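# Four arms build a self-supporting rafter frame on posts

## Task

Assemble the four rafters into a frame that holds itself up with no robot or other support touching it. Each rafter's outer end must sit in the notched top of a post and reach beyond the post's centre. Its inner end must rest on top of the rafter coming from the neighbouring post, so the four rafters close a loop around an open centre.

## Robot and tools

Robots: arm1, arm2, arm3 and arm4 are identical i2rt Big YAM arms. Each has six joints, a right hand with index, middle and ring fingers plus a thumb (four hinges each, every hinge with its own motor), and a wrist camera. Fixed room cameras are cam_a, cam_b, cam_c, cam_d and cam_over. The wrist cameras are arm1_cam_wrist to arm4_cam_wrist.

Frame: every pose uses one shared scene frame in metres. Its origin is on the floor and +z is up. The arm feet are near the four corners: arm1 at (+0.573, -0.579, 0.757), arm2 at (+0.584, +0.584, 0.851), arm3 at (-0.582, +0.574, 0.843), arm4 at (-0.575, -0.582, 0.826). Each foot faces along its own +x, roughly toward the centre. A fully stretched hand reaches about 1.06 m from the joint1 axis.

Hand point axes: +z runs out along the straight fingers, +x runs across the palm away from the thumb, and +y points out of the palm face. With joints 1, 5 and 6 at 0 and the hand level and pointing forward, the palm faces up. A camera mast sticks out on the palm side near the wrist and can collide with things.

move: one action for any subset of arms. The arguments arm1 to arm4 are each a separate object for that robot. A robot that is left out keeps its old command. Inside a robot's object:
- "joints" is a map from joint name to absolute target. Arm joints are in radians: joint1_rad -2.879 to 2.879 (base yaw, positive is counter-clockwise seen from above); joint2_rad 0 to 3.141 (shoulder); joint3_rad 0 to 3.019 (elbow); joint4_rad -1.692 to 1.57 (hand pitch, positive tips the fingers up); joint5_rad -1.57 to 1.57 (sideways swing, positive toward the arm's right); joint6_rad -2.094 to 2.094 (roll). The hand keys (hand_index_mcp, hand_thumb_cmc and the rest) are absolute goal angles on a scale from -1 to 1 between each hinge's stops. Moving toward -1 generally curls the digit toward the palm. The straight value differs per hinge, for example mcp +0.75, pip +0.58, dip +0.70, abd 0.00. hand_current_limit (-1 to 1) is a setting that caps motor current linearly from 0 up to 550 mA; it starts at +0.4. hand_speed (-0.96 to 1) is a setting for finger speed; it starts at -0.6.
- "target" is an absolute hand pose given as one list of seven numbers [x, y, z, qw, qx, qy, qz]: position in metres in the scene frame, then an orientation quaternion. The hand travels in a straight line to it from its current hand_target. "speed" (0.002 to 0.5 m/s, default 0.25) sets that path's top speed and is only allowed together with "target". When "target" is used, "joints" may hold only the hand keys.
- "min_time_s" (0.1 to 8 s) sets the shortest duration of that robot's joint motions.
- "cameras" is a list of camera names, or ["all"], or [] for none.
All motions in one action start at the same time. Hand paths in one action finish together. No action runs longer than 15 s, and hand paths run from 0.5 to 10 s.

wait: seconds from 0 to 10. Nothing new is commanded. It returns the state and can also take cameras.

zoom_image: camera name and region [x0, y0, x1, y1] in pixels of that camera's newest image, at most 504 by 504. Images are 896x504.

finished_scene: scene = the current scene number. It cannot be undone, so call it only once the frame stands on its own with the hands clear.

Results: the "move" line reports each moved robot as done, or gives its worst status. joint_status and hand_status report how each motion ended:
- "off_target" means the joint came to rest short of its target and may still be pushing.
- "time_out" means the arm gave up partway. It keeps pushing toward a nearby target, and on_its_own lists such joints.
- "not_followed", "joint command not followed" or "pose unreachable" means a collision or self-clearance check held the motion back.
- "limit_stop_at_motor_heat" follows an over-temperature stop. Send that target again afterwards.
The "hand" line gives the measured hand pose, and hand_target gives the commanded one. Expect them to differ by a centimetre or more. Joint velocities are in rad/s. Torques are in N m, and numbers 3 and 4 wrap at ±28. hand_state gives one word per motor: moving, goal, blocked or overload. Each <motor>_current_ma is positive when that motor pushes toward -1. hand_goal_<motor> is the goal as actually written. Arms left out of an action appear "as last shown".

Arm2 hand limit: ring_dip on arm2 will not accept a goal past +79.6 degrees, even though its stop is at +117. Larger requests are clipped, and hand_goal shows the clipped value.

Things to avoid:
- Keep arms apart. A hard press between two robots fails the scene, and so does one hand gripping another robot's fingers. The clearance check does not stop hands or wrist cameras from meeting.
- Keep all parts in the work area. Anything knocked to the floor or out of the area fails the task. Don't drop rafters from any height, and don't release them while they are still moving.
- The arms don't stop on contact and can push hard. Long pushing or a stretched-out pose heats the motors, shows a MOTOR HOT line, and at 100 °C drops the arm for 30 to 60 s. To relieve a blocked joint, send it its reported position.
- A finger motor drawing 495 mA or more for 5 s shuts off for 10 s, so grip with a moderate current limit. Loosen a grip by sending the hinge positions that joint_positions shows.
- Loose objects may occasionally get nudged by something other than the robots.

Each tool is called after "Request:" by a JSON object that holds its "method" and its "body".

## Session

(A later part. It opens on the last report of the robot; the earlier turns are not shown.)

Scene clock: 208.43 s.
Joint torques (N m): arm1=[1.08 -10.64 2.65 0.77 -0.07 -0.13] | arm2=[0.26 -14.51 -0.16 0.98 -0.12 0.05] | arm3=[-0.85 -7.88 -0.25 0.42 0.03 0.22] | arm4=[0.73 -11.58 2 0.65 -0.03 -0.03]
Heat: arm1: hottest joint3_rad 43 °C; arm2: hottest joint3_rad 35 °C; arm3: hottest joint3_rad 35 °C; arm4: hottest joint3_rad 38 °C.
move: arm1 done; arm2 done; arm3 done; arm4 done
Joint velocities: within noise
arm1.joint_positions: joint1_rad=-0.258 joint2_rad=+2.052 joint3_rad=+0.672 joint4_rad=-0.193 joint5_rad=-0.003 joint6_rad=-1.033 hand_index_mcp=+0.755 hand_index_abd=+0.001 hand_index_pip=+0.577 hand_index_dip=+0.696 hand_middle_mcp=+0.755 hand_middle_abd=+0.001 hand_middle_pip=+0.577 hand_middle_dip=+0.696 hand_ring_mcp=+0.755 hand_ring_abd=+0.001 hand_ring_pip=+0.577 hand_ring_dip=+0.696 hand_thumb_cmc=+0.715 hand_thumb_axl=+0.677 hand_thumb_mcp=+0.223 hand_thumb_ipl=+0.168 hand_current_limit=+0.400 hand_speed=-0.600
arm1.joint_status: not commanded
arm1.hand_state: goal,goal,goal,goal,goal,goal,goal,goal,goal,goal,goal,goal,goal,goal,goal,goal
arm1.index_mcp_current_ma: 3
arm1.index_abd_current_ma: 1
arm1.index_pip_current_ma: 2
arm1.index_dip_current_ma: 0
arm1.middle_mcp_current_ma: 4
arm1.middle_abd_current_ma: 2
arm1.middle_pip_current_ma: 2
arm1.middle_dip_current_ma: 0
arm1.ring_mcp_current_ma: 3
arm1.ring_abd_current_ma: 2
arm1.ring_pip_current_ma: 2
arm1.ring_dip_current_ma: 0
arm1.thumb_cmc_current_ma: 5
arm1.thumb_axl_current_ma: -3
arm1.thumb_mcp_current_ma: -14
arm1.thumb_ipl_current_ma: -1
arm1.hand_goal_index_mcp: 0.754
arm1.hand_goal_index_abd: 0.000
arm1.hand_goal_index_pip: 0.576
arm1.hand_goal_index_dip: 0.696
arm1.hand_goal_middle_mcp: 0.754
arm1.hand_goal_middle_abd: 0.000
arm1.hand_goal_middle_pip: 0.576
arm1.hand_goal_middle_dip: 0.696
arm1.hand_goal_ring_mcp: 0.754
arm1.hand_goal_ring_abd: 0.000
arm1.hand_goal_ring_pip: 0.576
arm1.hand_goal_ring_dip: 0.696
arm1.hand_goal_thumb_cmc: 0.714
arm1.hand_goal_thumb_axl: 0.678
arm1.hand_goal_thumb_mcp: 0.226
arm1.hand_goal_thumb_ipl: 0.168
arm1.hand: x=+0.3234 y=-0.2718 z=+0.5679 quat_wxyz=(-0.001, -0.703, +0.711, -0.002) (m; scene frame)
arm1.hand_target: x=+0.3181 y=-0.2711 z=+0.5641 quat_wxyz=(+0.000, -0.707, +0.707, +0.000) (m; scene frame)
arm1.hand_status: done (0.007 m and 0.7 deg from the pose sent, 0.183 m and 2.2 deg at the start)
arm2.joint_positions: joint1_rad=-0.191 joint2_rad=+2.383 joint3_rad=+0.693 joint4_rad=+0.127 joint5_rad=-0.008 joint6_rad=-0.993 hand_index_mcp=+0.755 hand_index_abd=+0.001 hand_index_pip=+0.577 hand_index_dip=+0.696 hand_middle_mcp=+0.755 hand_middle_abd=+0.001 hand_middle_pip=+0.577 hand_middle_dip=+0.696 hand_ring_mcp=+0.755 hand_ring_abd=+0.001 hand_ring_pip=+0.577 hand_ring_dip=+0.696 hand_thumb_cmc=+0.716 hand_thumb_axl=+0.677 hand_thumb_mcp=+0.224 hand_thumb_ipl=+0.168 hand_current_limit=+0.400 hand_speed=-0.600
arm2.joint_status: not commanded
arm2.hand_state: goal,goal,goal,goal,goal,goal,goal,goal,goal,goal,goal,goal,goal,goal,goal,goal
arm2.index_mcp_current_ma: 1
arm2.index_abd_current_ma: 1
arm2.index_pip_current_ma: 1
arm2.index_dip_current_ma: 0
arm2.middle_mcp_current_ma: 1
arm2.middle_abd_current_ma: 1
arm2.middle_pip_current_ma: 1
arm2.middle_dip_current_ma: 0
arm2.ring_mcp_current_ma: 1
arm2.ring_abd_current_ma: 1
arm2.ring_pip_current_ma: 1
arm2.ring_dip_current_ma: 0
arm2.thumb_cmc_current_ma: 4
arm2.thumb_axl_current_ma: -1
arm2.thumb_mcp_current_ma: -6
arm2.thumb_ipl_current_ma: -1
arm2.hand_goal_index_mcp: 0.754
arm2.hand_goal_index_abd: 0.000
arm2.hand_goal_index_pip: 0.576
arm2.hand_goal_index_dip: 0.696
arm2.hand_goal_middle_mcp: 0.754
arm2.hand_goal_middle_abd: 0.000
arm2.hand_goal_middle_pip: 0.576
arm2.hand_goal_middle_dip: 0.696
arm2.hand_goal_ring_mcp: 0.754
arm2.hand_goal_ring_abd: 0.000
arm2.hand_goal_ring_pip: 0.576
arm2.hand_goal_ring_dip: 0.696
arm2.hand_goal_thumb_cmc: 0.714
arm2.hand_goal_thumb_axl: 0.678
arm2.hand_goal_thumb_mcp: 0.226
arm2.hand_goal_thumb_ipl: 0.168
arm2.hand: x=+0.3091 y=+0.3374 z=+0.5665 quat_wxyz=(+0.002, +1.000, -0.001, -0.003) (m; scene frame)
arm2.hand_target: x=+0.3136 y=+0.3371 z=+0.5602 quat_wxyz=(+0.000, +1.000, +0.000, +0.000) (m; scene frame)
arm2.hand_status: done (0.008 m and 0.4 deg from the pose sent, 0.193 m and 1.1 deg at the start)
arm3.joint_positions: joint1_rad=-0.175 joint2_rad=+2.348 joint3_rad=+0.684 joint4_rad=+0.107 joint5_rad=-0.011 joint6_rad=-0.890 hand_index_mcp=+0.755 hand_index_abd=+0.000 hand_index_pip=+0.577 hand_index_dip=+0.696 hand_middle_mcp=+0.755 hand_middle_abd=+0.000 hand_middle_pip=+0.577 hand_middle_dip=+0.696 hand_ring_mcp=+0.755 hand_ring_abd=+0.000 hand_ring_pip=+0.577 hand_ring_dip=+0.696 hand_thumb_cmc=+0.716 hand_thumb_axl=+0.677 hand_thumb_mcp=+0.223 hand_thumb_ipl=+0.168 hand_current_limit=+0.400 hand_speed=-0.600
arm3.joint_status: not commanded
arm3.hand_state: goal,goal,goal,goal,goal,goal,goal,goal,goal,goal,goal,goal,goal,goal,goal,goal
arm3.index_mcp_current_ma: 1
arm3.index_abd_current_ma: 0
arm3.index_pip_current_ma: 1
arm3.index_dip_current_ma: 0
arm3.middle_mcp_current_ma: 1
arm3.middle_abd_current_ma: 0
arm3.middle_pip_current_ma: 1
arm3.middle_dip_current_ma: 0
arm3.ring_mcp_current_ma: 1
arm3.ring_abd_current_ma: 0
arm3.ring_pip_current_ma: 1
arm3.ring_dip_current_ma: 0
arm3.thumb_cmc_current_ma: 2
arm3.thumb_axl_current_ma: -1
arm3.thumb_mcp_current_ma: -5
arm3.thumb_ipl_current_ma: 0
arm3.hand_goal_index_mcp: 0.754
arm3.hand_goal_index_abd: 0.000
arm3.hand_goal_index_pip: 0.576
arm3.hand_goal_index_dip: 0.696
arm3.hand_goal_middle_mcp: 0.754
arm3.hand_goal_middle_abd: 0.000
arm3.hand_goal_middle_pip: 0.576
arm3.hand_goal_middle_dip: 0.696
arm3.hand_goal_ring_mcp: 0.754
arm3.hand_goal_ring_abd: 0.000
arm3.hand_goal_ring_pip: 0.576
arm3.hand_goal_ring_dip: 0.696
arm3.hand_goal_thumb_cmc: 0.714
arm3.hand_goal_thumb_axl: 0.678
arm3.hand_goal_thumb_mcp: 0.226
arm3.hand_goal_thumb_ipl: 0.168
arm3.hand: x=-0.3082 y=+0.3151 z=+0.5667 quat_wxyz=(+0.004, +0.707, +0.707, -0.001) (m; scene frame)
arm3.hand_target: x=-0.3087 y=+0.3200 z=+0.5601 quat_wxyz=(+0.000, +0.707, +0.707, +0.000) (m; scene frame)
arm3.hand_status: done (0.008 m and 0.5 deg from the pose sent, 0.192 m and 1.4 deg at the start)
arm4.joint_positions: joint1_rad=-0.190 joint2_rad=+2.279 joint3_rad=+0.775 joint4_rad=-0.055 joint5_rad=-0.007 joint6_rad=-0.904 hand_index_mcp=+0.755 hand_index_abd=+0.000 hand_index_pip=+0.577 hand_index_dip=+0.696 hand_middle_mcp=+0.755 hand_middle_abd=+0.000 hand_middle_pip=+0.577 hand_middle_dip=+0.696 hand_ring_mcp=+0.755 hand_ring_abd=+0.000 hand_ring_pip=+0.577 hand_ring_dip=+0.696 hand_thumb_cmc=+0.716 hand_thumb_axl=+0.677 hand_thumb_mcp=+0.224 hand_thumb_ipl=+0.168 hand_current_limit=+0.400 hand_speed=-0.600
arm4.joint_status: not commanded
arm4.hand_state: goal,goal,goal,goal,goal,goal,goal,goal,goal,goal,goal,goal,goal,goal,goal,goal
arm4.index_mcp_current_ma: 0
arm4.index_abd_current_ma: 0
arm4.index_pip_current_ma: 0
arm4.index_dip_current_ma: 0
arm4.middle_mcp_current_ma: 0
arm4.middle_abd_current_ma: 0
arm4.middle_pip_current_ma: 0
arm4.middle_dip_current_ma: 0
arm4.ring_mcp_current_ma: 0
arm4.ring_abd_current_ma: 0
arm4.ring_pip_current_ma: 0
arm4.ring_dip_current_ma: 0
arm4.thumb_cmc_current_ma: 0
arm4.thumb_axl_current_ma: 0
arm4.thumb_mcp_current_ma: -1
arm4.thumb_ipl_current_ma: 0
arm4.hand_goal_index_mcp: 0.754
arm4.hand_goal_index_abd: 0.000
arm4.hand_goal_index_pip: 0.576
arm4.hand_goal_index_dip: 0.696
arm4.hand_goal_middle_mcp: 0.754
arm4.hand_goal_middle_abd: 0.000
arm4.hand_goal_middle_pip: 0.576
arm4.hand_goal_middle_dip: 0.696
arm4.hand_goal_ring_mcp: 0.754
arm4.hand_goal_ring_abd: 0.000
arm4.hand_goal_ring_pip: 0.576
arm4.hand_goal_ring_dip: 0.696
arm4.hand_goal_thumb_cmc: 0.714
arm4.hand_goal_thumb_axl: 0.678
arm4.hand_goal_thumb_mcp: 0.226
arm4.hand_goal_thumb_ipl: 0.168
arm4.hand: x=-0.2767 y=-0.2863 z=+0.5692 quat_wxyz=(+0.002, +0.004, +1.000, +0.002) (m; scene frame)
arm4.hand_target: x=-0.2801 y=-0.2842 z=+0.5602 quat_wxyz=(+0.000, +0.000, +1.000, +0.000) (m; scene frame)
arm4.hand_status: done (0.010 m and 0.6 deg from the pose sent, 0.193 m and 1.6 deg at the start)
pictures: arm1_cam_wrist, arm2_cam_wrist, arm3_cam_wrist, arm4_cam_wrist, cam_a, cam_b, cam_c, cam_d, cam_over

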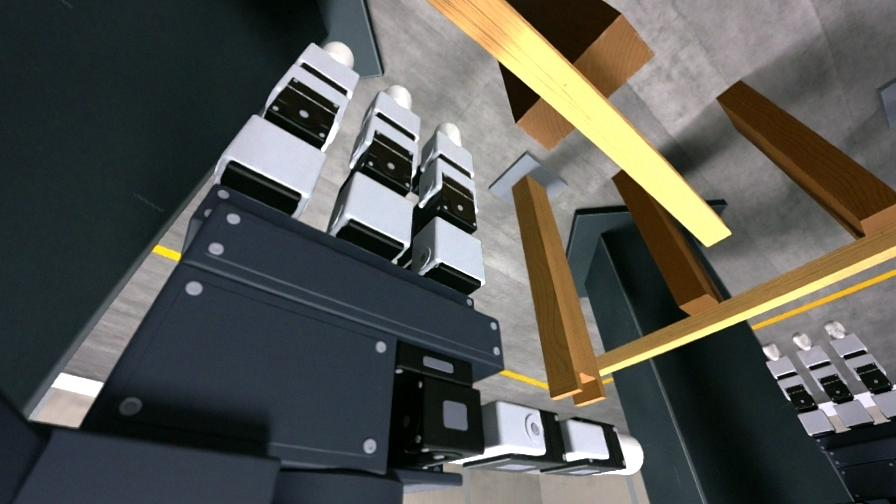

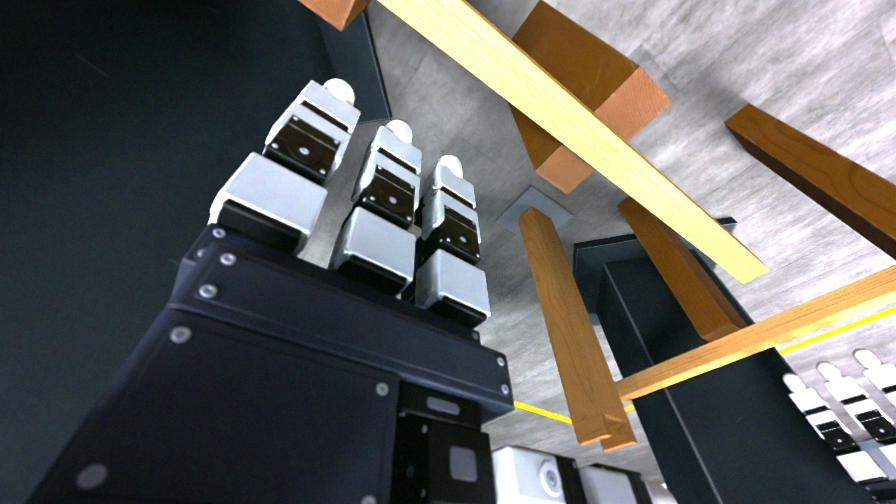

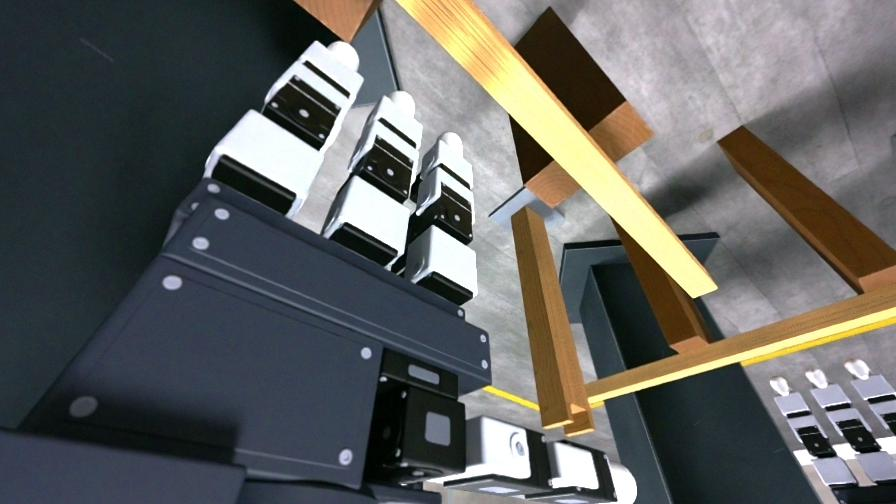

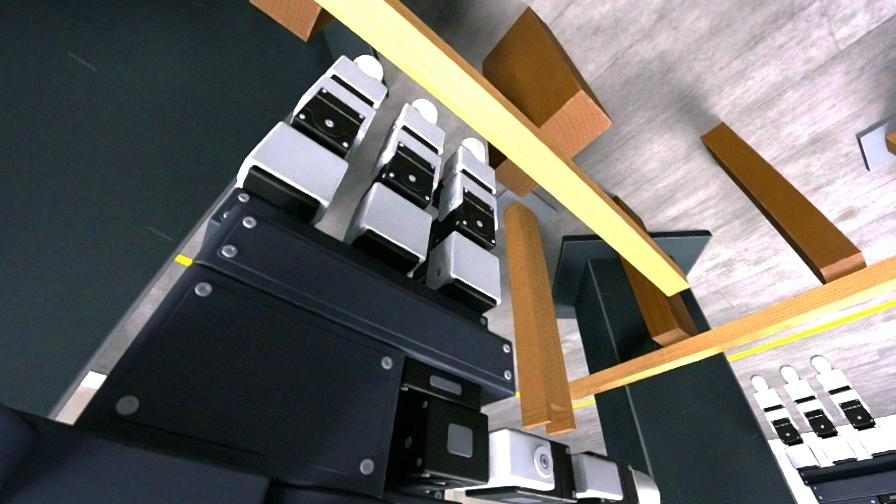

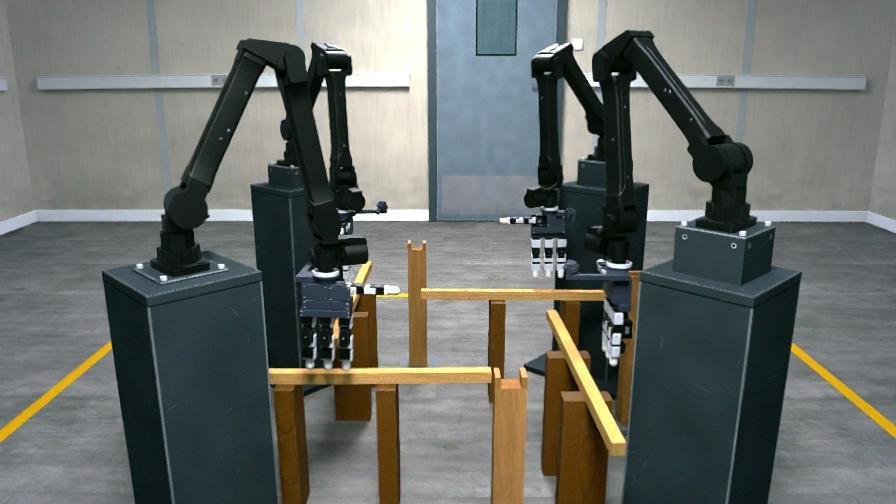

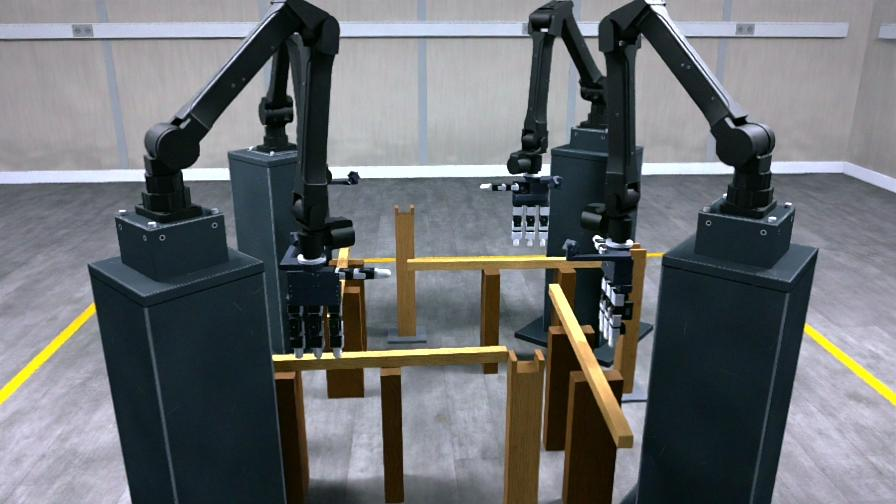

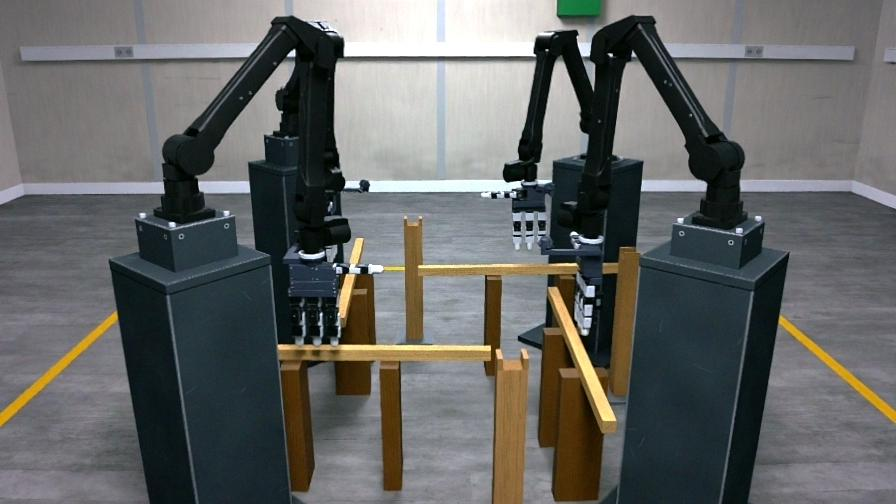

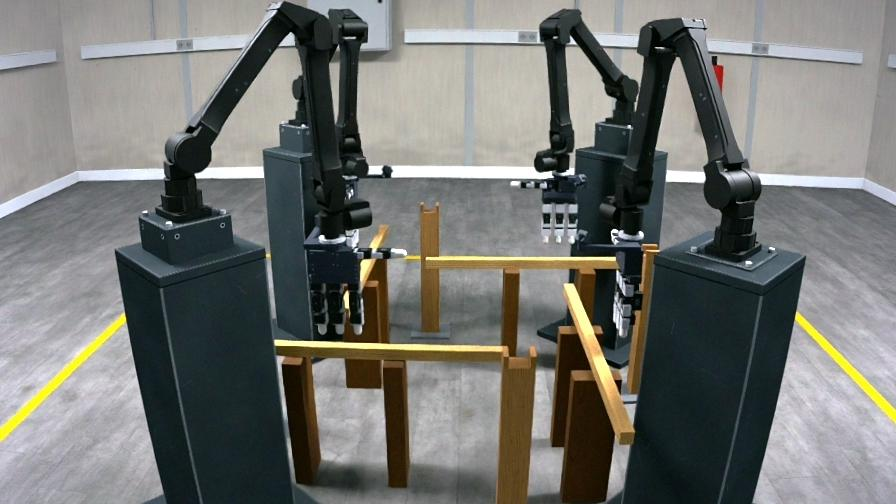

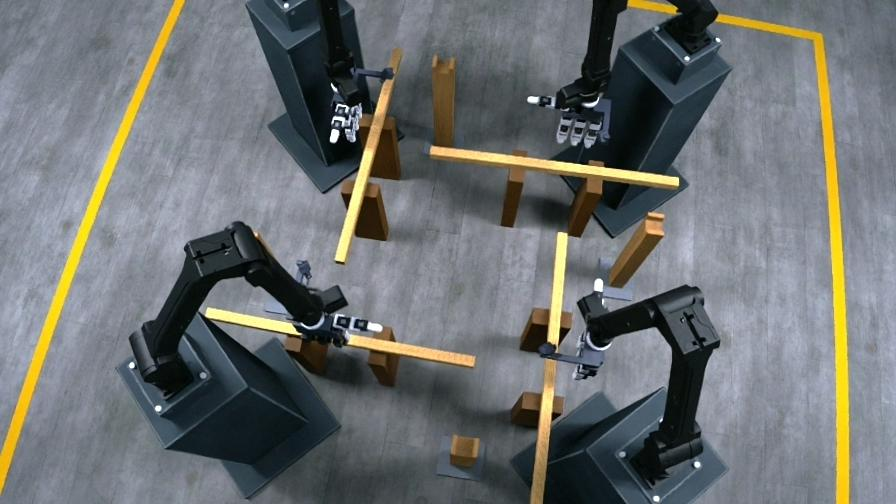

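Request:
{"method": "wait", "body": {"seconds": 0.1, "cameras": ["cam_over", "cam_c", "cam_d"]}}

Request:
{"method": "zoom_image", "body": {"camera": "cam_over", "region": [290, 40, 430, 180]}}

Request:
{"method": "zoom_image", "body": {"camera": "cam_c", "region": [545, 270, 625, 370]}}

Scene clock: 314.53 s.
Joint torques (N m): arm1=[0.79 -10.52 2.43 0.55 -0.1 -0.11] | arm2=[0.26 -14.45 -0.17 0.98 -0.12 0.04] | arm3=[-0.85 -7.88 -0.25 0.42 0.03 0.22] | arm4=[0.79 -11.46 2.1 0.62 -0.03 -0.02]
Heat: arm1: hottest joint3_rad 33 °C; arm2: hottest joint1_rad 32 °C; arm3: hottest joint3_rad 31 °C; arm4: hottest joint3_rad 31 °C.
Joint velocities: within noise
arm1.joint_positions: joint1_rad=-0.258 joint2_rad=+2.052 joint3_rad=+0.672 joint4_rad=-0.193 joint5_rad=-0.003 joint6_rad=-1.033 hand_index_mcp=+0.755 hand_index_abd=+0.001 hand_index_pip=+0.577 hand_index_dip=+0.696 hand_middle_mcp=+0.755 hand_middle_abd=+0.001 hand_middle_pip=+0.577 hand_middle_dip=+0.696 hand_ring_mcp=+0.755 hand_ring_abd=+0.001 hand_ring_pip=+0.577 hand_ring_dip=+0.696 hand_thumb_cmc=+0.715 hand_thumb_axl=+0.677 hand_thumb_mcp=+0.223 hand_thumb_ipl=+0.168 hand_current_limit=+0.400 hand_speed=-0.600
arm1.joint_status: not commanded
arm1.hand_state: goal,goal,goal,goal,goal,goal,goal,goal,goal,goal,goal,goal,goal,goal,goal,goal
arm1.index_mcp_current_ma: 3
arm1.index_abd_current_ma: 1
arm1.index_pip_current_ma: 2
arm1.index_dip_current_ma: 0
arm1.middle_mcp_current_ma: 4
arm1.middle_abd_current_ma: 2
arm1.middle_pip_current_ma: 2
arm1.middle_dip_current_ma: 0
arm1.ring_mcp_current_ma: 3
arm1.ring_abd_current_ma: 2
arm1.ring_pip_current_ma: 2
arm1.ring_dip_current_ma: 0
arm1.thumb_cmc_current_ma: 5
arm1.thumb_axl_current_ma: -3
arm1.thumb_mcp_current_ma: -14
arm1.thumb_ipl_current_ma: -1
arm1.hand_goal_index_mcp: 0.754
arm1.hand_goal_index_abd: 0.000
arm1.hand_goal_index_pip: 0.576
arm1.hand_goal_index_dip: 0.696
arm1.hand_goal_middle_mcp: 0.754
arm1.hand_goal_middle_abd: 0.000
arm1.hand_goal_middle_pip: 0.576
arm1.hand_goal_middle_dip: 0.696
arm1.hand_goal_ring_mcp: 0.754
arm1.hand_goal_ring_abd: 0.000
arm1.hand_goal_ring_pip: 0.576
arm1.hand_goal_ring_dip: 0.696
arm1.hand_goal_thumb_cmc: 0.714
arm1.hand_goal_thumb_axl: 0.678
arm1.hand_goal_thumb_mcp: 0.226
arm1.hand_goal_thumb_ipl: 0.168
arm1.hand: x=+0.3234 y=-0.2718 z=+0.5679 quat_wxyz=(-0.001, -0.703, +0.711, -0.002) (m; scene frame)
arm1.hand_target: x=+0.3181 y=-0.2711 z=+0.5641 quat_wxyz=(+0.000, -0.707, +0.707, +0.000) (m; scene frame)
arm1.hand_status: done (0.007 m and 0.7 deg from the pose sent, 0.183 m and 2.2 deg at the start)
arm2.joint_positions: joint1_rad=-0.191 joint2_rad=+2.383 joint3_rad=+0.693 joint4_rad=+0.127 joint5_rad=-0.008 joint6_rad=-0.993 hand_index_mcp=+0.755 hand_index_abd=+0.001 hand_index_pip=+0.577 hand_index_dip=+0.696 hand_middle_mcp=+0.755 hand_middle_abd=+0.001 hand_middle_pip=+0.577 hand_middle_dip=+0.696 hand_ring_mcp=+0.755 hand_ring_abd=+0.001 hand_ring_pip=+0.577 hand_ring_dip=+0.696 hand_thumb_cmc=+0.716 hand_thumb_axl=+0.677 hand_thumb_mcp=+0.224 hand_thumb_ipl=+0.168 hand_current_limit=+0.400 hand_speed=-0.600
arm2.joint_status: not commanded
arm2.hand_state: goal,goal,goal,goal,goal,goal,goal,goal,goal,goal,goal,goal,goal,goal,goal,goal
arm2.index_mcp_current_ma: 1
arm2.index_abd_current_ma: 1
arm2.index_pip_current_ma: 1
arm2.index_dip_current_ma: 0
arm2.middle_mcp_current_ma: 1
arm2.middle_abd_current_ma: 1
arm2.middle_pip_current_ma: 1
arm2.middle_dip_current_ma: 0
arm2.ring_mcp_current_ma: 1
arm2.ring_abd_current_ma: 1
arm2.ring_pip_current_ma: 1
arm2.ring_dip_current_ma: 0
arm2.thumb_cmc_current_ma: 4
arm2.thumb_axl_current_ma: -1
arm2.thumb_mcp_current_ma: -6
arm2.thumb_ipl_current_ma: -1
arm2.hand_goal_index_mcp: 0.754
arm2.hand_goal_index_abd: 0.000
arm2.hand_goal_index_pip: 0.576
arm2.hand_goal_index_dip: 0.696
arm2.hand_goal_middle_mcp: 0.754
arm2.hand_goal_middle_abd: 0.000
arm2.hand_goal_middle_pip: 0.576
arm2.hand_goal_middle_dip: 0.696
arm2.hand_goal_ring_mcp: 0.754
arm2.hand_goal_ring_abd: 0.000
arm2.hand_goal_ring_pip: 0.576
arm2.hand_goal_ring_dip: 0.696
arm2.hand_goal_thumb_cmc: 0.714
arm2.hand_goal_thumb_axl: 0.678
arm2.hand_goal_thumb_mcp: 0.226
arm2.hand_goal_thumb_ipl: 0.168
arm2.hand: x=+0.3091 y=+0.3374 z=+0.5665 quat_wxyz=(+0.002, +1.000, -0.001, -0.003) (m; scene frame)
arm2.hand_target: x=+0.3136 y=+0.3371 z=+0.5602 quat_wxyz=(+0.000, +1.000, +0.000, +0.000) (m; scene frame)
arm2.hand_status: done (0.008 m and 0.4 deg from the pose sent, 0.193 m and 1.1 deg at the start)
arm3.joint_positions: joint1_rad=-0.175 joint2_rad=+2.348 joint3_rad=+0.684 joint4_rad=+0.107 joint5_rad=-0.011 joint6_rad=-0.890 hand_index_mcp=+0.755 hand_index_abd=+0.000 hand_index_pip=+0.577 hand_index_dip=+0.696 hand_middle_mcp=+0.755 hand_middle_abd=+0.000 hand_middle_pip=+0.577 hand_middle_dip=+0.696 hand_ring_mcp=+0.755 hand_ring_abd=+0.000 hand_ring_pip=+0.577 hand_ring_dip=+0.696 hand_thumb_cmc=+0.716 hand_thumb_axl=+0.677 hand_thumb_mcp=+0.223 hand_thumb_ipl=+0.168 hand_current_limit=+0.400 hand_speed=-0.600
arm3.joint_status: not commanded
arm3.hand_state: goal,goal,goal,goal,goal,goal,goal,goal,goal,goal,goal,goal,goal,goal,goal,goal
arm3.index_mcp_current_ma: 1
arm3.index_abd_current_ma: 0
arm3.index_pip_current_ma: 1
arm3.index_dip_current_ma: 0
arm3.middle_mcp_current_ma: 1
arm3.middle_abd_current_ma: 0
arm3.middle_pip_current_ma: 1
arm3.middle_dip_current_ma: 0
arm3.ring_mcp_current_ma: 1
arm3.ring_abd_current_ma: 0
arm3.ring_pip_current_ma: 1
arm3.ring_dip_current_ma: 0
arm3.thumb_cmc_current_ma: 2
arm3.thumb_axl_current_ma: -1
arm3.thumb_mcp_current_ma: -5
arm3.thumb_ipl_current_ma: 0
arm3.hand_goal_index_mcp: 0.754
arm3.hand_goal_index_abd: 0.000
arm3.hand_goal_index_pip: 0.576
arm3.hand_goal_index_dip: 0.696
arm3.hand_goal_middle_mcp: 0.754
arm3.hand_goal_middle_abd: 0.000
arm3.hand_goal_middle_pip: 0.576
arm3.hand_goal_middle_dip: 0.696
arm3.hand_goal_ring_mcp: 0.754
arm3.hand_goal_ring_abd: 0.000
arm3.hand_goal_ring_pip: 0.576
arm3.hand_goal_ring_dip: 0.696
arm3.hand_goal_thumb_cmc: 0.714
arm3.hand_goal_thumb_axl: 0.678
arm3.hand_goal_thumb_mcp: 0.226
arm3.hand_goal_thumb_ipl: 0.168
arm3.hand: x=-0.3082 y=+0.3151 z=+0.5667 quat_wxyz=(+0.004, +0.707, +0.707, -0.001) (m; scene frame)
arm3.hand_target: x=-0.3087 y=+0.3200 z=+0.5601 quat_wxyz=(+0.000, +0.707, +0.707, +0.000) (m; scene frame)
arm3.hand_status: done (0.008 m and 0.5 deg from the pose sent, 0.192 m and 1.4 deg at the start)
arm4.joint_positions: joint1_rad=-0.190 joint2_rad=+2.279 joint3_rad=+0.775 joint4_rad=-0.055 joint5_rad=-0.007 joint6_rad=-0.904 hand_index_mcp=+0.755 hand_index_abd=+0.000 hand_index_pip=+0.577 hand_index_dip=+0.696 hand_middle_mcp=+0.755 hand_middle_abd=+0.000 hand_middle_pip=+0.577 hand_middle_dip=+0.696 hand_ring_mcp=+0.755 hand_ring_abd=+0.000 hand_ring_pip=+0.577 hand_ring_dip=+0.696 hand_thumb_cmc=+0.716 hand_thumb_axl=+0.677 hand_thumb_mcp=+0.224 hand_thumb_ipl=+0.168 hand_current_limit=+0.400 hand_speed=-0.600
arm4.joint_status: not commanded
arm4.hand_state: goal,goal,goal,goal,goal,goal,goal,goal,goal,goal,goal,goal,goal,goal,goal,goal
arm4.index_mcp_current_ma: 0
arm4.index_abd_current_ma: 0
arm4.index_pip_current_ma: 0
arm4.index_dip_current_ma: 0
arm4.middle_mcp_current_ma: 0
arm4.middle_abd_current_ma: 0
arm4.middle_pip_current_ma: 0
arm4.middle_dip_current_ma: 0
arm4.ring_mcp_current_ma: 0
arm4.ring_abd_current_ma: 0
arm4.ring_pip_current_ma: 0
arm4.ring_dip_current_ma: 0
arm4.thumb_cmc_current_ma: 0
arm4.thumb_axl_current_ma: 0
arm4.thumb_mcp_current_ma: -1
arm4.thumb_ipl_current_ma: 0
arm4.hand_goal_index_mcp: 0.754
arm4.hand_goal_index_abd: 0.000
arm4.hand_goal_index_pip: 0.576
arm4.hand_goal_index_dip: 0.696
arm4.hand_goal_middle_mcp: 0.754
arm4.hand_goal_middle_abd: 0.000
arm4.hand_goal_middle_pip: 0.576
arm4.hand_goal_middle_dip: 0.696
arm4.hand_goal_ring_mcp: 0.754
arm4.hand_goal_ring_abd: 0.000
arm4.hand_goal_ring_pip: 0.576
arm4.hand_goal_ring_dip: 0.696
arm4.hand_goal_thumb_cmc: 0.714
arm4.hand_goal_thumb_axl: 0.678
arm4.hand_goal_thumb_mcp: 0.226
arm4.hand_goal_thumb_ipl: 0.168
arm4.hand: x=-0.2767 y=-0.2863 z=+0.5692 quat_wxyz=(+0.002, +0.004, +1.000, +0.002) (m; scene frame)
arm4.hand_target: x=-0.2801 y=-0.2842 z=+0.5602 quat_wxyz=(+0.000, +0.000, +1.000, +0.000) (m; scene frame)
arm4.hand_status: done (0.010 m and 0.6 deg from the pose sent, 0.193 m and 1.6 deg at the start)
wait: 0.10 s; at rest from the start
pictures: cam_c, cam_d, cam_over

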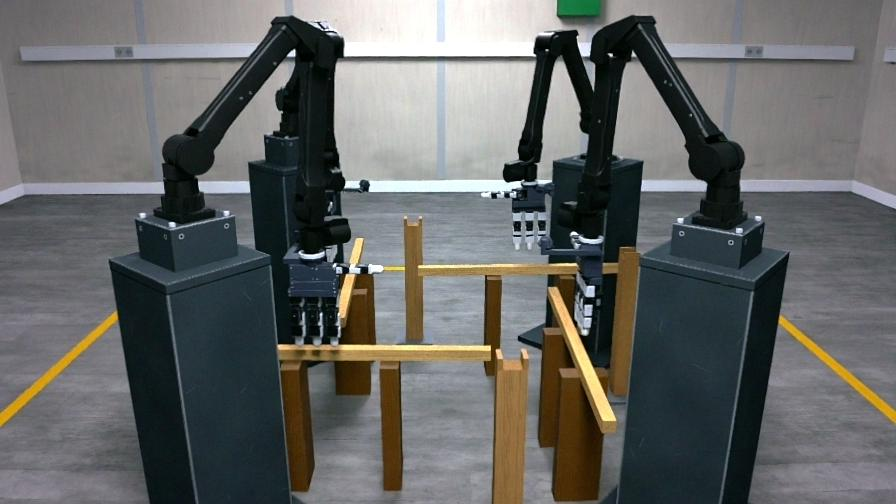

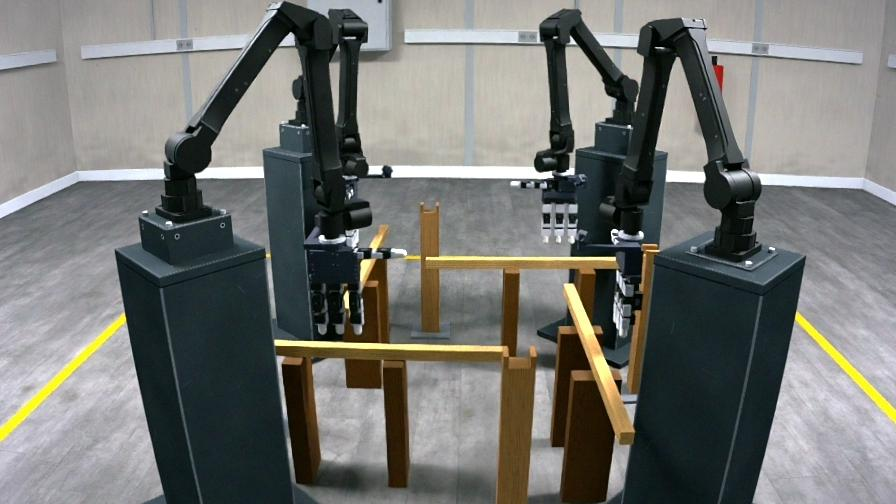

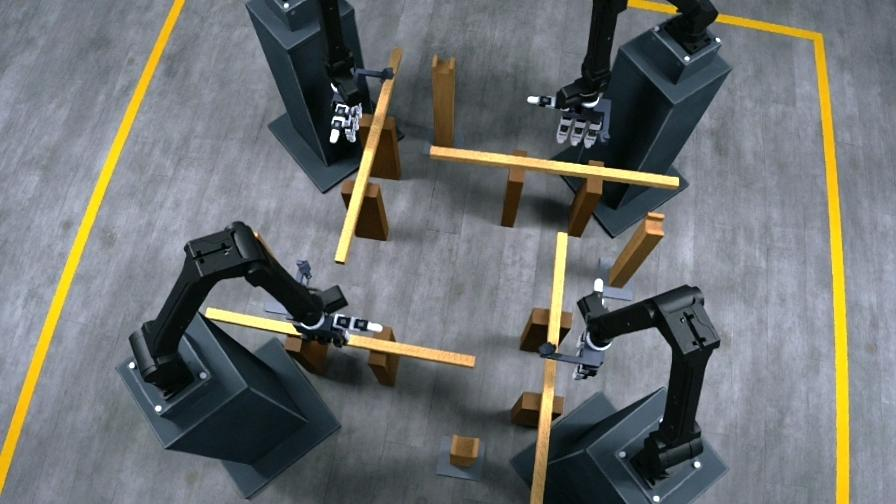

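Scaled by 3.600.

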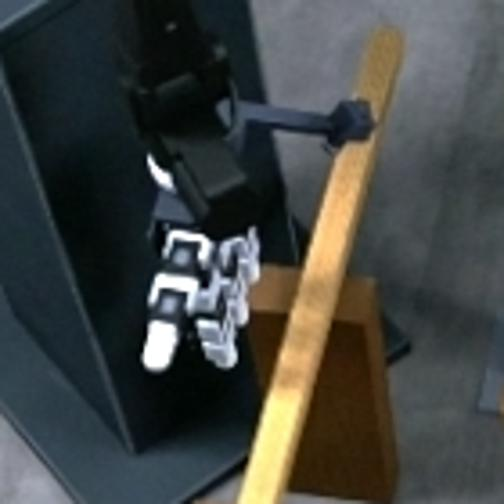

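Scaled by 5.040.

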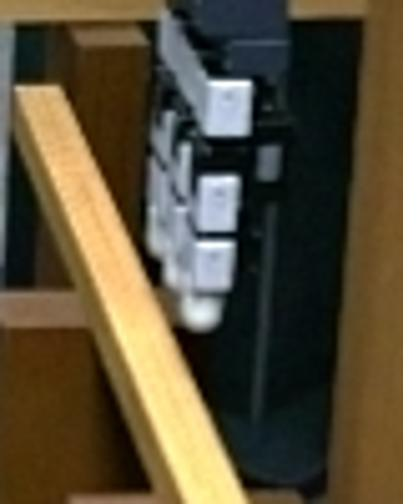

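Request:
{"method": "zoom_image", "body": {"camera": "cam_over", "region": [325, 85, 385, 145]}}

Request:
{"method": "zoom_image", "body": {"camera": "cam_over", "region": [570, 310, 630, 390]}}

Scaled by 8.400.

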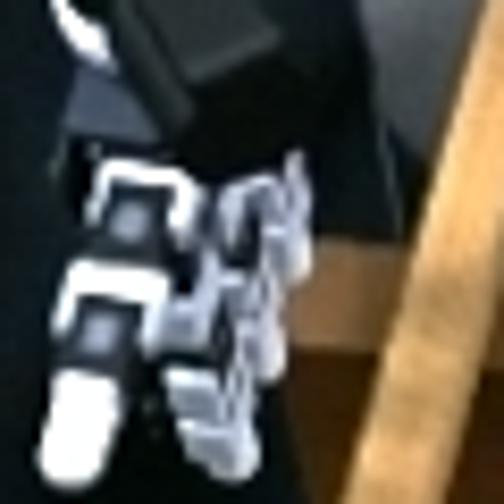

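Scaled by 6.300.

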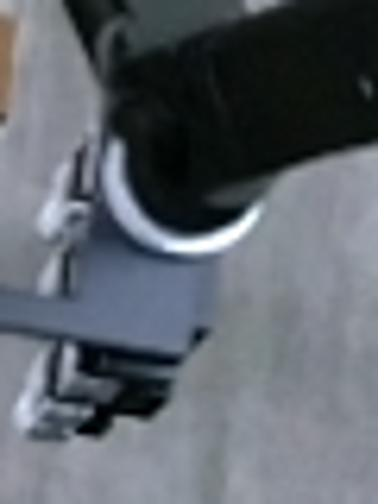

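Request:
{"method": "move", "body": {"arm1": {"target":[0.296,-0.249,0.564,0,0.7071,-0.7071,0],"speed":0.2}, "arm2": {"target":[0.3135,0.315,0.56,0,1,0,0],"speed":0.2}, "arm3": {"target":[-0.2945,0.32,0.56,0,0.7071,0.7071,0],"speed":0.2}, "arm4": {"target":[-0.28,-0.314,0.56,0,0,1,0],"speed":0.2}, "cameras": ["cam_a","cam_b","cam_c","cam_d","cam_over"]}}

Request:
{"method": "zoom_image", "body": {"camera": "cam_a", "region": [260, 250, 660, 450]}}

Request:
{"method": "zoom_image", "body": {"camera": "cam_b", "region": [260, 230, 660, 430]}}

Request:
{"method": "zoom_image", "body": {"camera": "cam_c", "region": [260, 230, 660, 430]}}

Request:
{"method": "zoom_image", "body": {"camera": "cam_d", "region": [260, 230, 660, 430]}}

Request:
{"method": "zoom_image", "body": {"camera": "cam_over", "region": [310, 60, 410, 160]}}

Scene clock: 372.07 s.
Joint torques (N m): arm1=[1.03 -11.87 3.36 -0.28 -0.08 0.01] | arm2=[0.03 -15.38 0.14 0.29 -0.1 0] | arm3=[-1.03 -8.35 -0.02 -0.1 0.04 0.23] | arm4=[-0.44 -11.28 0.25 0.73 -0.05 -0.12]
Heat: arm1: hottest joint2_rad 32 °C; arm2: hottest joint2_rad 32 °C; arm3: hottest joint1_rad 30 °C; arm4: hottest joint3_rad 31 °C.
move: arm1 done; arm2 done; arm3 done; arm4 off_target
Joint velocities: within noise
arm1.joint_positions: joint1_rad=-0.235 joint2_rad=+2.071 joint3_rad=+0.754 joint4_rad=-0.236 joint5_rad=-0.003 joint6_rad=-1.022 hand_index_mcp=+0.755 hand_index_abd=+0.001 hand_index_pip=+0.577 hand_index_dip=+0.696 hand_middle_mcp=+0.755 hand_middle_abd=+0.001 hand_middle_pip=+0.577 hand_middle_dip=+0.696 hand_ring_mcp=+0.755 hand_ring_abd=+0.001 hand_ring_pip=+0.577 hand_ring_dip=+0.696 hand_thumb_cmc=+0.715 hand_thumb_axl=+0.677 hand_thumb_mcp=+0.223 hand_thumb_ipl=+0.168 hand_current_limit=+0.400 hand_speed=-0.600
arm1.joint_status: not commanded
arm1.hand_state: goal,goal,goal,goal,goal,goal,goal,goal,goal,goal,goal,goal,goal,goal,goal,goal
arm1.index_mcp_current_ma: 3
arm1.index_abd_current_ma: 1
arm1.index_pip_current_ma: 2
arm1.index_dip_current_ma: 0
arm1.middle_mcp_current_ma: 4
arm1.middle_abd_current_ma: 2
arm1.middle_pip_current_ma: 2
arm1.middle_dip_current_ma: 0
arm1.ring_mcp_current_ma: 3
arm1.ring_abd_current_ma: 2
arm1.ring_pip_current_ma: 2
arm1.ring_dip_current_ma: 0
arm1.thumb_cmc_current_ma: 5
arm1.thumb_axl_current_ma: -3
arm1.thumb_mcp_current_ma: -14
arm1.thumb_ipl_current_ma: -1
arm1.hand_goal_index_mcp: 0.754
arm1.hand_goal_index_abd: 0.000
arm1.hand_goal_index_pip: 0.576
arm1.hand_goal_index_dip: 0.696
arm1.hand_goal_middle_mcp: 0.754
arm1.hand_goal_middle_abd: 0.000
arm1.hand_goal_middle_pip: 0.576
arm1.hand_goal_middle_dip: 0.696
arm1.hand_goal_ring_mcp: 0.754
arm1.hand_goal_ring_abd: 0.000
arm1.hand_goal_ring_pip: 0.576
arm1.hand_goal_ring_dip: 0.696
arm1.hand_goal_thumb_cmc: 0.714
arm1.hand_goal_thumb_axl: 0.678
arm1.hand_goal_thumb_mcp: 0.226
arm1.hand_goal_thumb_ipl: 0.168
arm1.hand: x=+0.2989 y=-0.2473 z=+0.5700 quat_wxyz=(+0.001, -0.707, +0.707, +0.007) (m; scene frame)
arm1.hand_target: x=+0.2961 y=-0.2492 z=+0.5641 quat_wxyz=(+0.000, -0.707, +0.707, +0.000) (m; scene frame)
arm1.hand_status: done (0.007 m and 0.9 deg from the pose sent, 0.036 m and 0.7 deg at the start)
arm2.joint_positions: joint1_rad=-0.129 joint2_rad=+2.383 joint3_rad=+0.723 joint4_rad=+0.108 joint5_rad=-0.008 joint6_rad=-0.935 hand_index_mcp=+0.755 hand_index_abd=+0.001 hand_index_pip=+0.577 hand_index_dip=+0.696 hand_middle_mcp=+0.755 hand_middle_abd=+0.001 hand_middle_pip=+0.577 hand_middle_dip=+0.696 hand_ring_mcp=+0.755 hand_ring_abd=+0.001 hand_ring_pip=+0.577 hand_ring_dip=+0.696 hand_thumb_cmc=+0.716 hand_thumb_axl=+0.677 hand_thumb_mcp=+0.224 hand_thumb_ipl=+0.168 hand_current_limit=+0.400 hand_speed=-0.600
arm2.joint_status: not commanded
arm2.hand_state: goal,goal,goal,goal,goal,goal,goal,goal,goal,goal,goal,goal,goal,goal,goal,goal
arm2.index_mcp_current_ma: 1
arm2.index_abd_current_ma: 1
arm2.index_pip_current_ma: 1
arm2.index_dip_current_ma: 0
arm2.middle_mcp_current_ma: 1
arm2.middle_abd_current_ma: 1
arm2.middle_pip_current_ma: 1
arm2.middle_dip_current_ma: 0
arm2.ring_mcp_current_ma: 1
arm2.ring_abd_current_ma: 1
arm2.ring_pip_current_ma: 1
arm2.ring_dip_current_ma: 0
arm2.thumb_cmc_current_ma: 4
arm2.thumb_axl_current_ma: -1
arm2.thumb_mcp_current_ma: -6
arm2.thumb_ipl_current_ma: -1
arm2.hand_goal_index_mcp: 0.754
arm2.hand_goal_index_abd: 0.000
arm2.hand_goal_index_pip: 0.576
arm2.hand_goal_index_dip: 0.696
arm2.hand_goal_middle_mcp: 0.754
arm2.hand_goal_middle_abd: 0.000
arm2.hand_goal_middle_pip: 0.576
arm2.hand_goal_middle_dip: 0.696
arm2.hand_goal_ring_mcp: 0.754
arm2.hand_goal_ring_abd: 0.000
arm2.hand_goal_ring_pip: 0.576
arm2.hand_goal_ring_dip: 0.696
arm2.hand_goal_thumb_cmc: 0.714
arm2.hand_goal_thumb_axl: 0.678
arm2.hand_goal_thumb_mcp: 0.226
arm2.hand_goal_thumb_ipl: 0.168
arm2.hand: x=+0.3088 y=+0.3138 z=+0.5659 quat_wxyz=(+0.005, +1.000, +0.001, -0.007) (m; scene frame)
arm2.hand_target: x=+0.3135 y=+0.3151 z=+0.5601 quat_wxyz=(+0.000, +1.000, +0.000, +0.000) (m; scene frame)
arm2.hand_status: done (0.008 m and 1.0 deg from the pose sent, 0.024 m and 0.4 deg at the start)
arm3.joint_positions: joint1_rad=-0.138 joint2_rad=+2.348 joint3_rad=+0.705 joint4_rad=+0.097 joint5_rad=-0.011 joint6_rad=-0.857 hand_index_mcp=+0.755 hand_index_abd=+0.000 hand_index_pip=+0.577 hand_index_dip=+0.696 hand_middle_mcp=+0.755 hand_middle_abd=+0.000 hand_middle_pip=+0.577 hand_middle_dip=+0.696 hand_ring_mcp=+0.755 hand_ring_abd=+0.000 hand_ring_pip=+0.577 hand_ring_dip=+0.696 hand_thumb_cmc=+0.716 hand_thumb_axl=+0.677 hand_thumb_mcp=+0.223 hand_thumb_ipl=+0.168 hand_current_limit=+0.400 hand_speed=-0.600
arm3.joint_status: not commanded
arm3.hand_state: goal,goal,goal,goal,goal,goal,goal,goal,goal,goal,goal,goal,goal,goal,goal,goal
arm3.index_mcp_current_ma: 1
arm3.index_abd_current_ma: 0
arm3.index_pip_current_ma: 1
arm3.index_dip_current_ma: 0
arm3.middle_mcp_current_ma: 1
arm3.middle_abd_current_ma: 0
arm3.middle_pip_current_ma: 1
arm3.middle_dip_current_ma: 0
arm3.ring_mcp_current_ma: 1
arm3.ring_abd_current_ma: 0
arm3.ring_pip_current_ma: 1
arm3.ring_dip_current_ma: 0
arm3.thumb_cmc_current_ma: 2
arm3.thumb_axl_current_ma: -1
arm3.thumb_mcp_current_ma: -5
arm3.thumb_ipl_current_ma: 0
arm3.hand_goal_index_mcp: 0.754
arm3.hand_goal_index_abd: 0.000
arm3.hand_goal_index_pip: 0.576
arm3.hand_goal_index_dip: 0.696
arm3.hand_goal_middle_mcp: 0.754
arm3.hand_goal_middle_abd: 0.000
arm3.hand_goal_middle_pip: 0.576
arm3.hand_goal_middle_dip: 0.696
arm3.hand_goal_ring_mcp: 0.754
arm3.hand_goal_ring_abd: 0.000
arm3.hand_goal_ring_pip: 0.576
arm3.hand_goal_ring_dip: 0.696
arm3.hand_goal_thumb_cmc: 0.714
arm3.hand_goal_thumb_axl: 0.678
arm3.hand_goal_thumb_mcp: 0.226
arm3.hand_goal_thumb_ipl: 0.168
arm3.hand: x=-0.2922 y=+0.3146 z=+0.5668 quat_wxyz=(+0.010, +0.706, +0.709, -0.001) (m; scene frame)
arm3.hand_target: x=-0.2946 y=+0.3200 z=+0.5602 quat_wxyz=(+0.000, +0.707, +0.707, +0.000) (m; scene frame)
arm3.hand_status: done (0.009 m and 1.2 deg from the pose sent, 0.016 m and 0.5 deg at the start)
arm4.joint_positions: joint1_rad=-0.246 joint2_rad=+2.279 joint3_rad=+0.747 joint4_rad=-0.011 joint5_rad=-0.007 joint6_rad=-0.962 hand_index_mcp=+0.754 hand_index_abd=+0.000 hand_index_pip=+0.577 hand_index_dip=+0.696 hand_middle_mcp=+0.755 hand_middle_abd=+0.000 hand_middle_pip=+0.577 hand_middle_dip=+0.696 hand_ring_mcp=+0.755 hand_ring_abd=+0.000 hand_ring_pip=+0.577 hand_ring_dip=+0.696 hand_thumb_cmc=+0.716 hand_thumb_axl=+0.677 hand_thumb_mcp=+0.224 hand_thumb_ipl=+0.168 hand_current_limit=+0.400 hand_speed=-0.600
arm4.joint_status: not commanded
arm4.hand_state: goal,goal,goal,goal,goal,goal,goal,goal,goal,goal,goal,goal,goal,goal,goal,goal
arm4.index_mcp_current_ma: 0
arm4.index_abd_current_ma: 0
arm4.index_pip_current_ma: 0
arm4.index_dip_current_ma: 0
arm4.middle_mcp_current_ma: 0
arm4.middle_abd_current_ma: 0
arm4.middle_pip_current_ma: 0
arm4.middle_dip_current_ma: 0
arm4.ring_mcp_current_ma: 0
arm4.ring_abd_current_ma: 0
arm4.ring_pip_current_ma: 0
arm4.ring_dip_current_ma: 0
arm4.thumb_cmc_current_ma: 0
arm4.thumb_axl_current_ma: 0
arm4.thumb_mcp_current_ma: -1
arm4.thumb_ipl_current_ma: 0
arm4.hand_goal_index_mcp: 0.754
arm4.hand_goal_index_abd: 0.000
arm4.hand_goal_index_pip: 0.576
arm4.hand_goal_index_dip: 0.696
arm4.hand_goal_middle_mcp: 0.754
arm4.hand_goal_middle_abd: 0.000
arm4.hand_goal_middle_pip: 0.576
arm4.hand_goal_middle_dip: 0.696
arm4.hand_goal_ring_mcp: 0.754
arm4.hand_goal_ring_abd: 0.000
arm4.hand_goal_ring_pip: 0.576
arm4.hand_goal_ring_dip: 0.696
arm4.hand_goal_thumb_cmc: 0.714
arm4.hand_goal_thumb_axl: 0.678
arm4.hand_goal_thumb_mcp: 0.226
arm4.hand_goal_thumb_ipl: 0.168
arm4.hand: x=-0.2712 y=-0.3058 z=+0.5699 quat_wxyz=(+0.009, +0.003, +1.000, +0.006) (m; scene frame)
arm4.hand_target: x=-0.2802 y=-0.3139 z=+0.5605 quat_wxyz=(+0.000, +0.000, +1.000, +0.000) (m; scene frame)
arm4.hand_status: off_target (0.016 m and 1.3 deg from the pose sent, 0.029 m and 0.6 deg at the start)
pictures: cam_a, cam_b, cam_c, cam_d, cam_over

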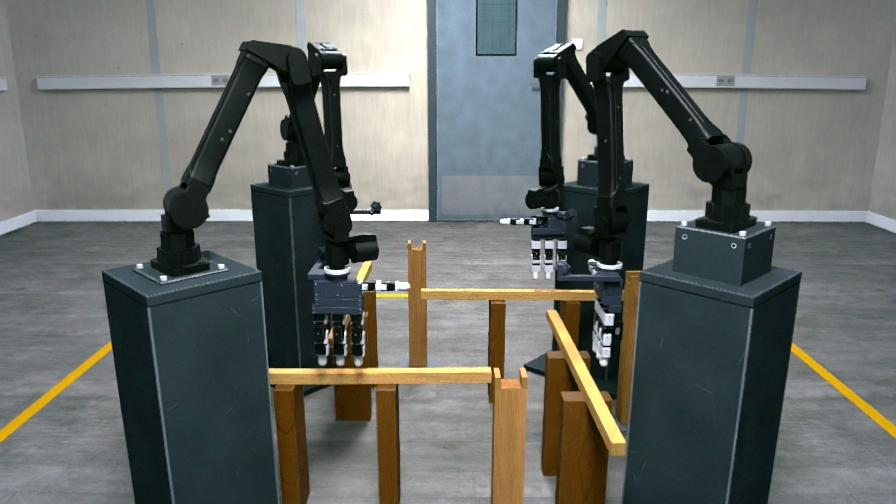

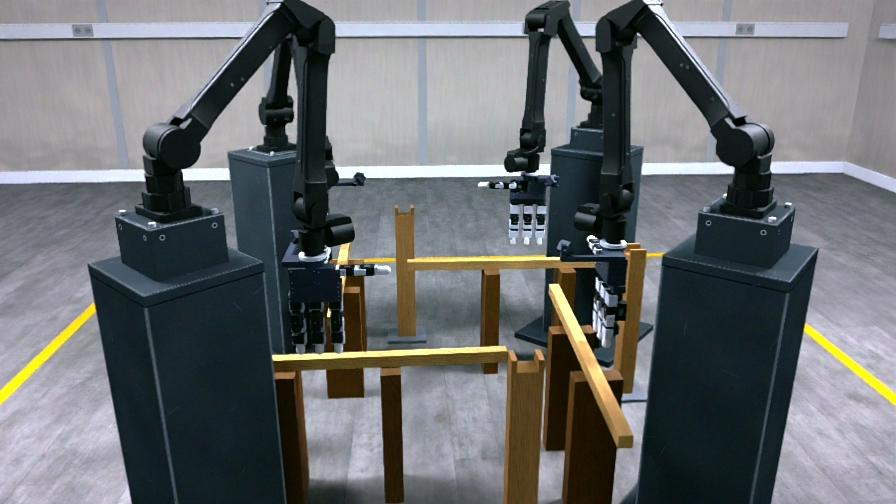

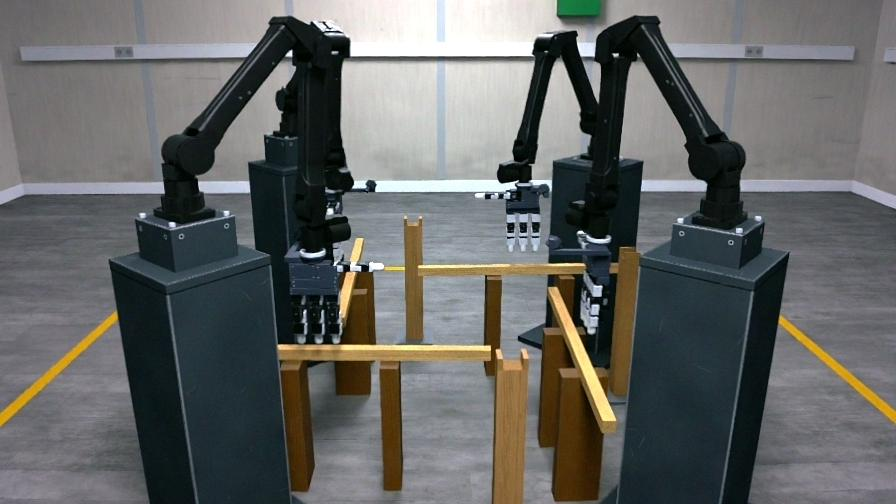

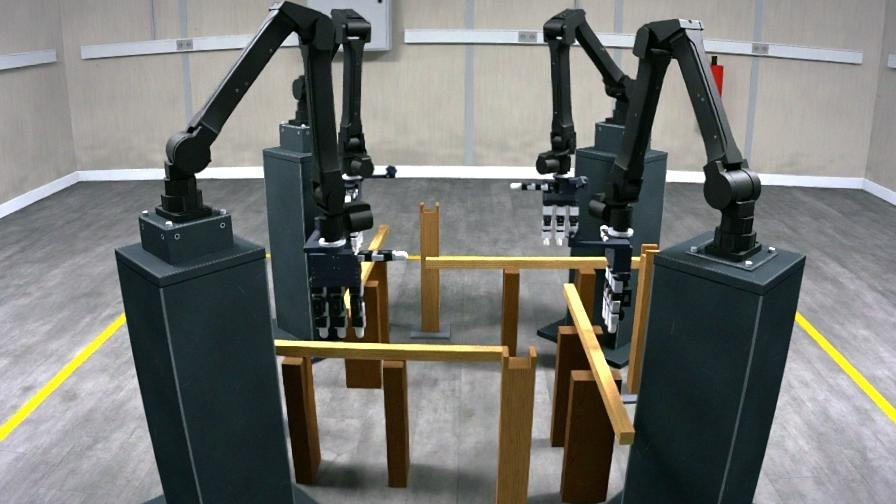

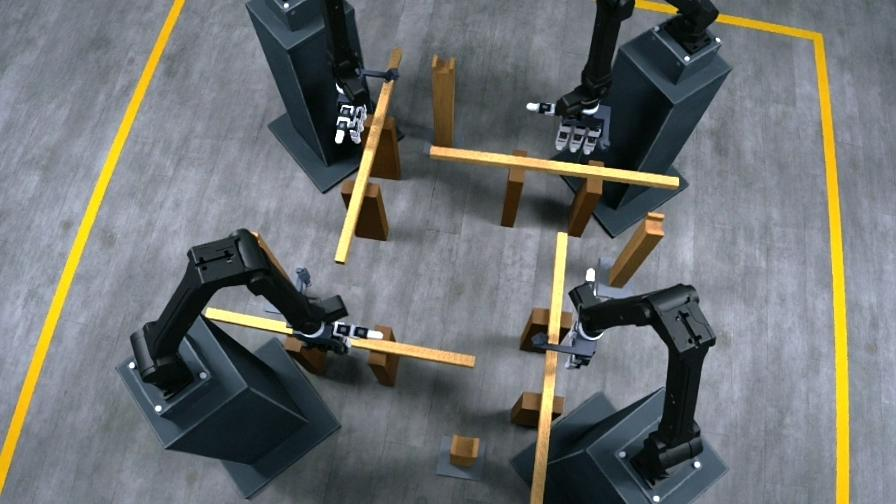

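Scaled by 1.260.

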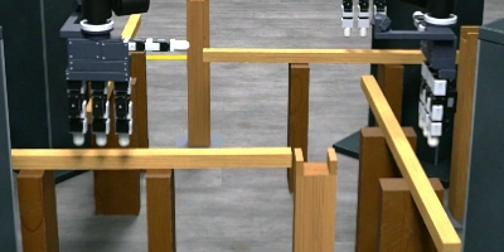

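Scaled by 1.260.

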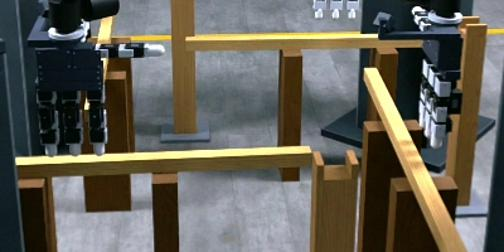

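Scaled by 1.260.

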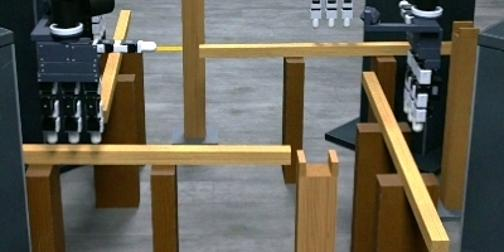

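Scaled by 1.260.

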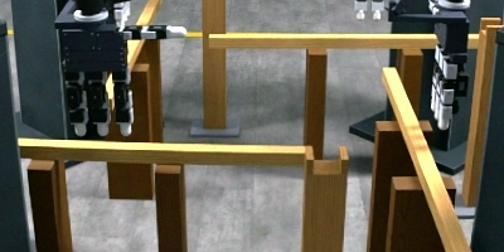

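Scaled by 5.040.

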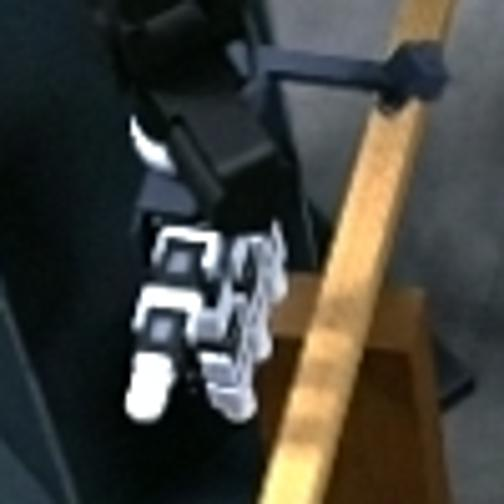

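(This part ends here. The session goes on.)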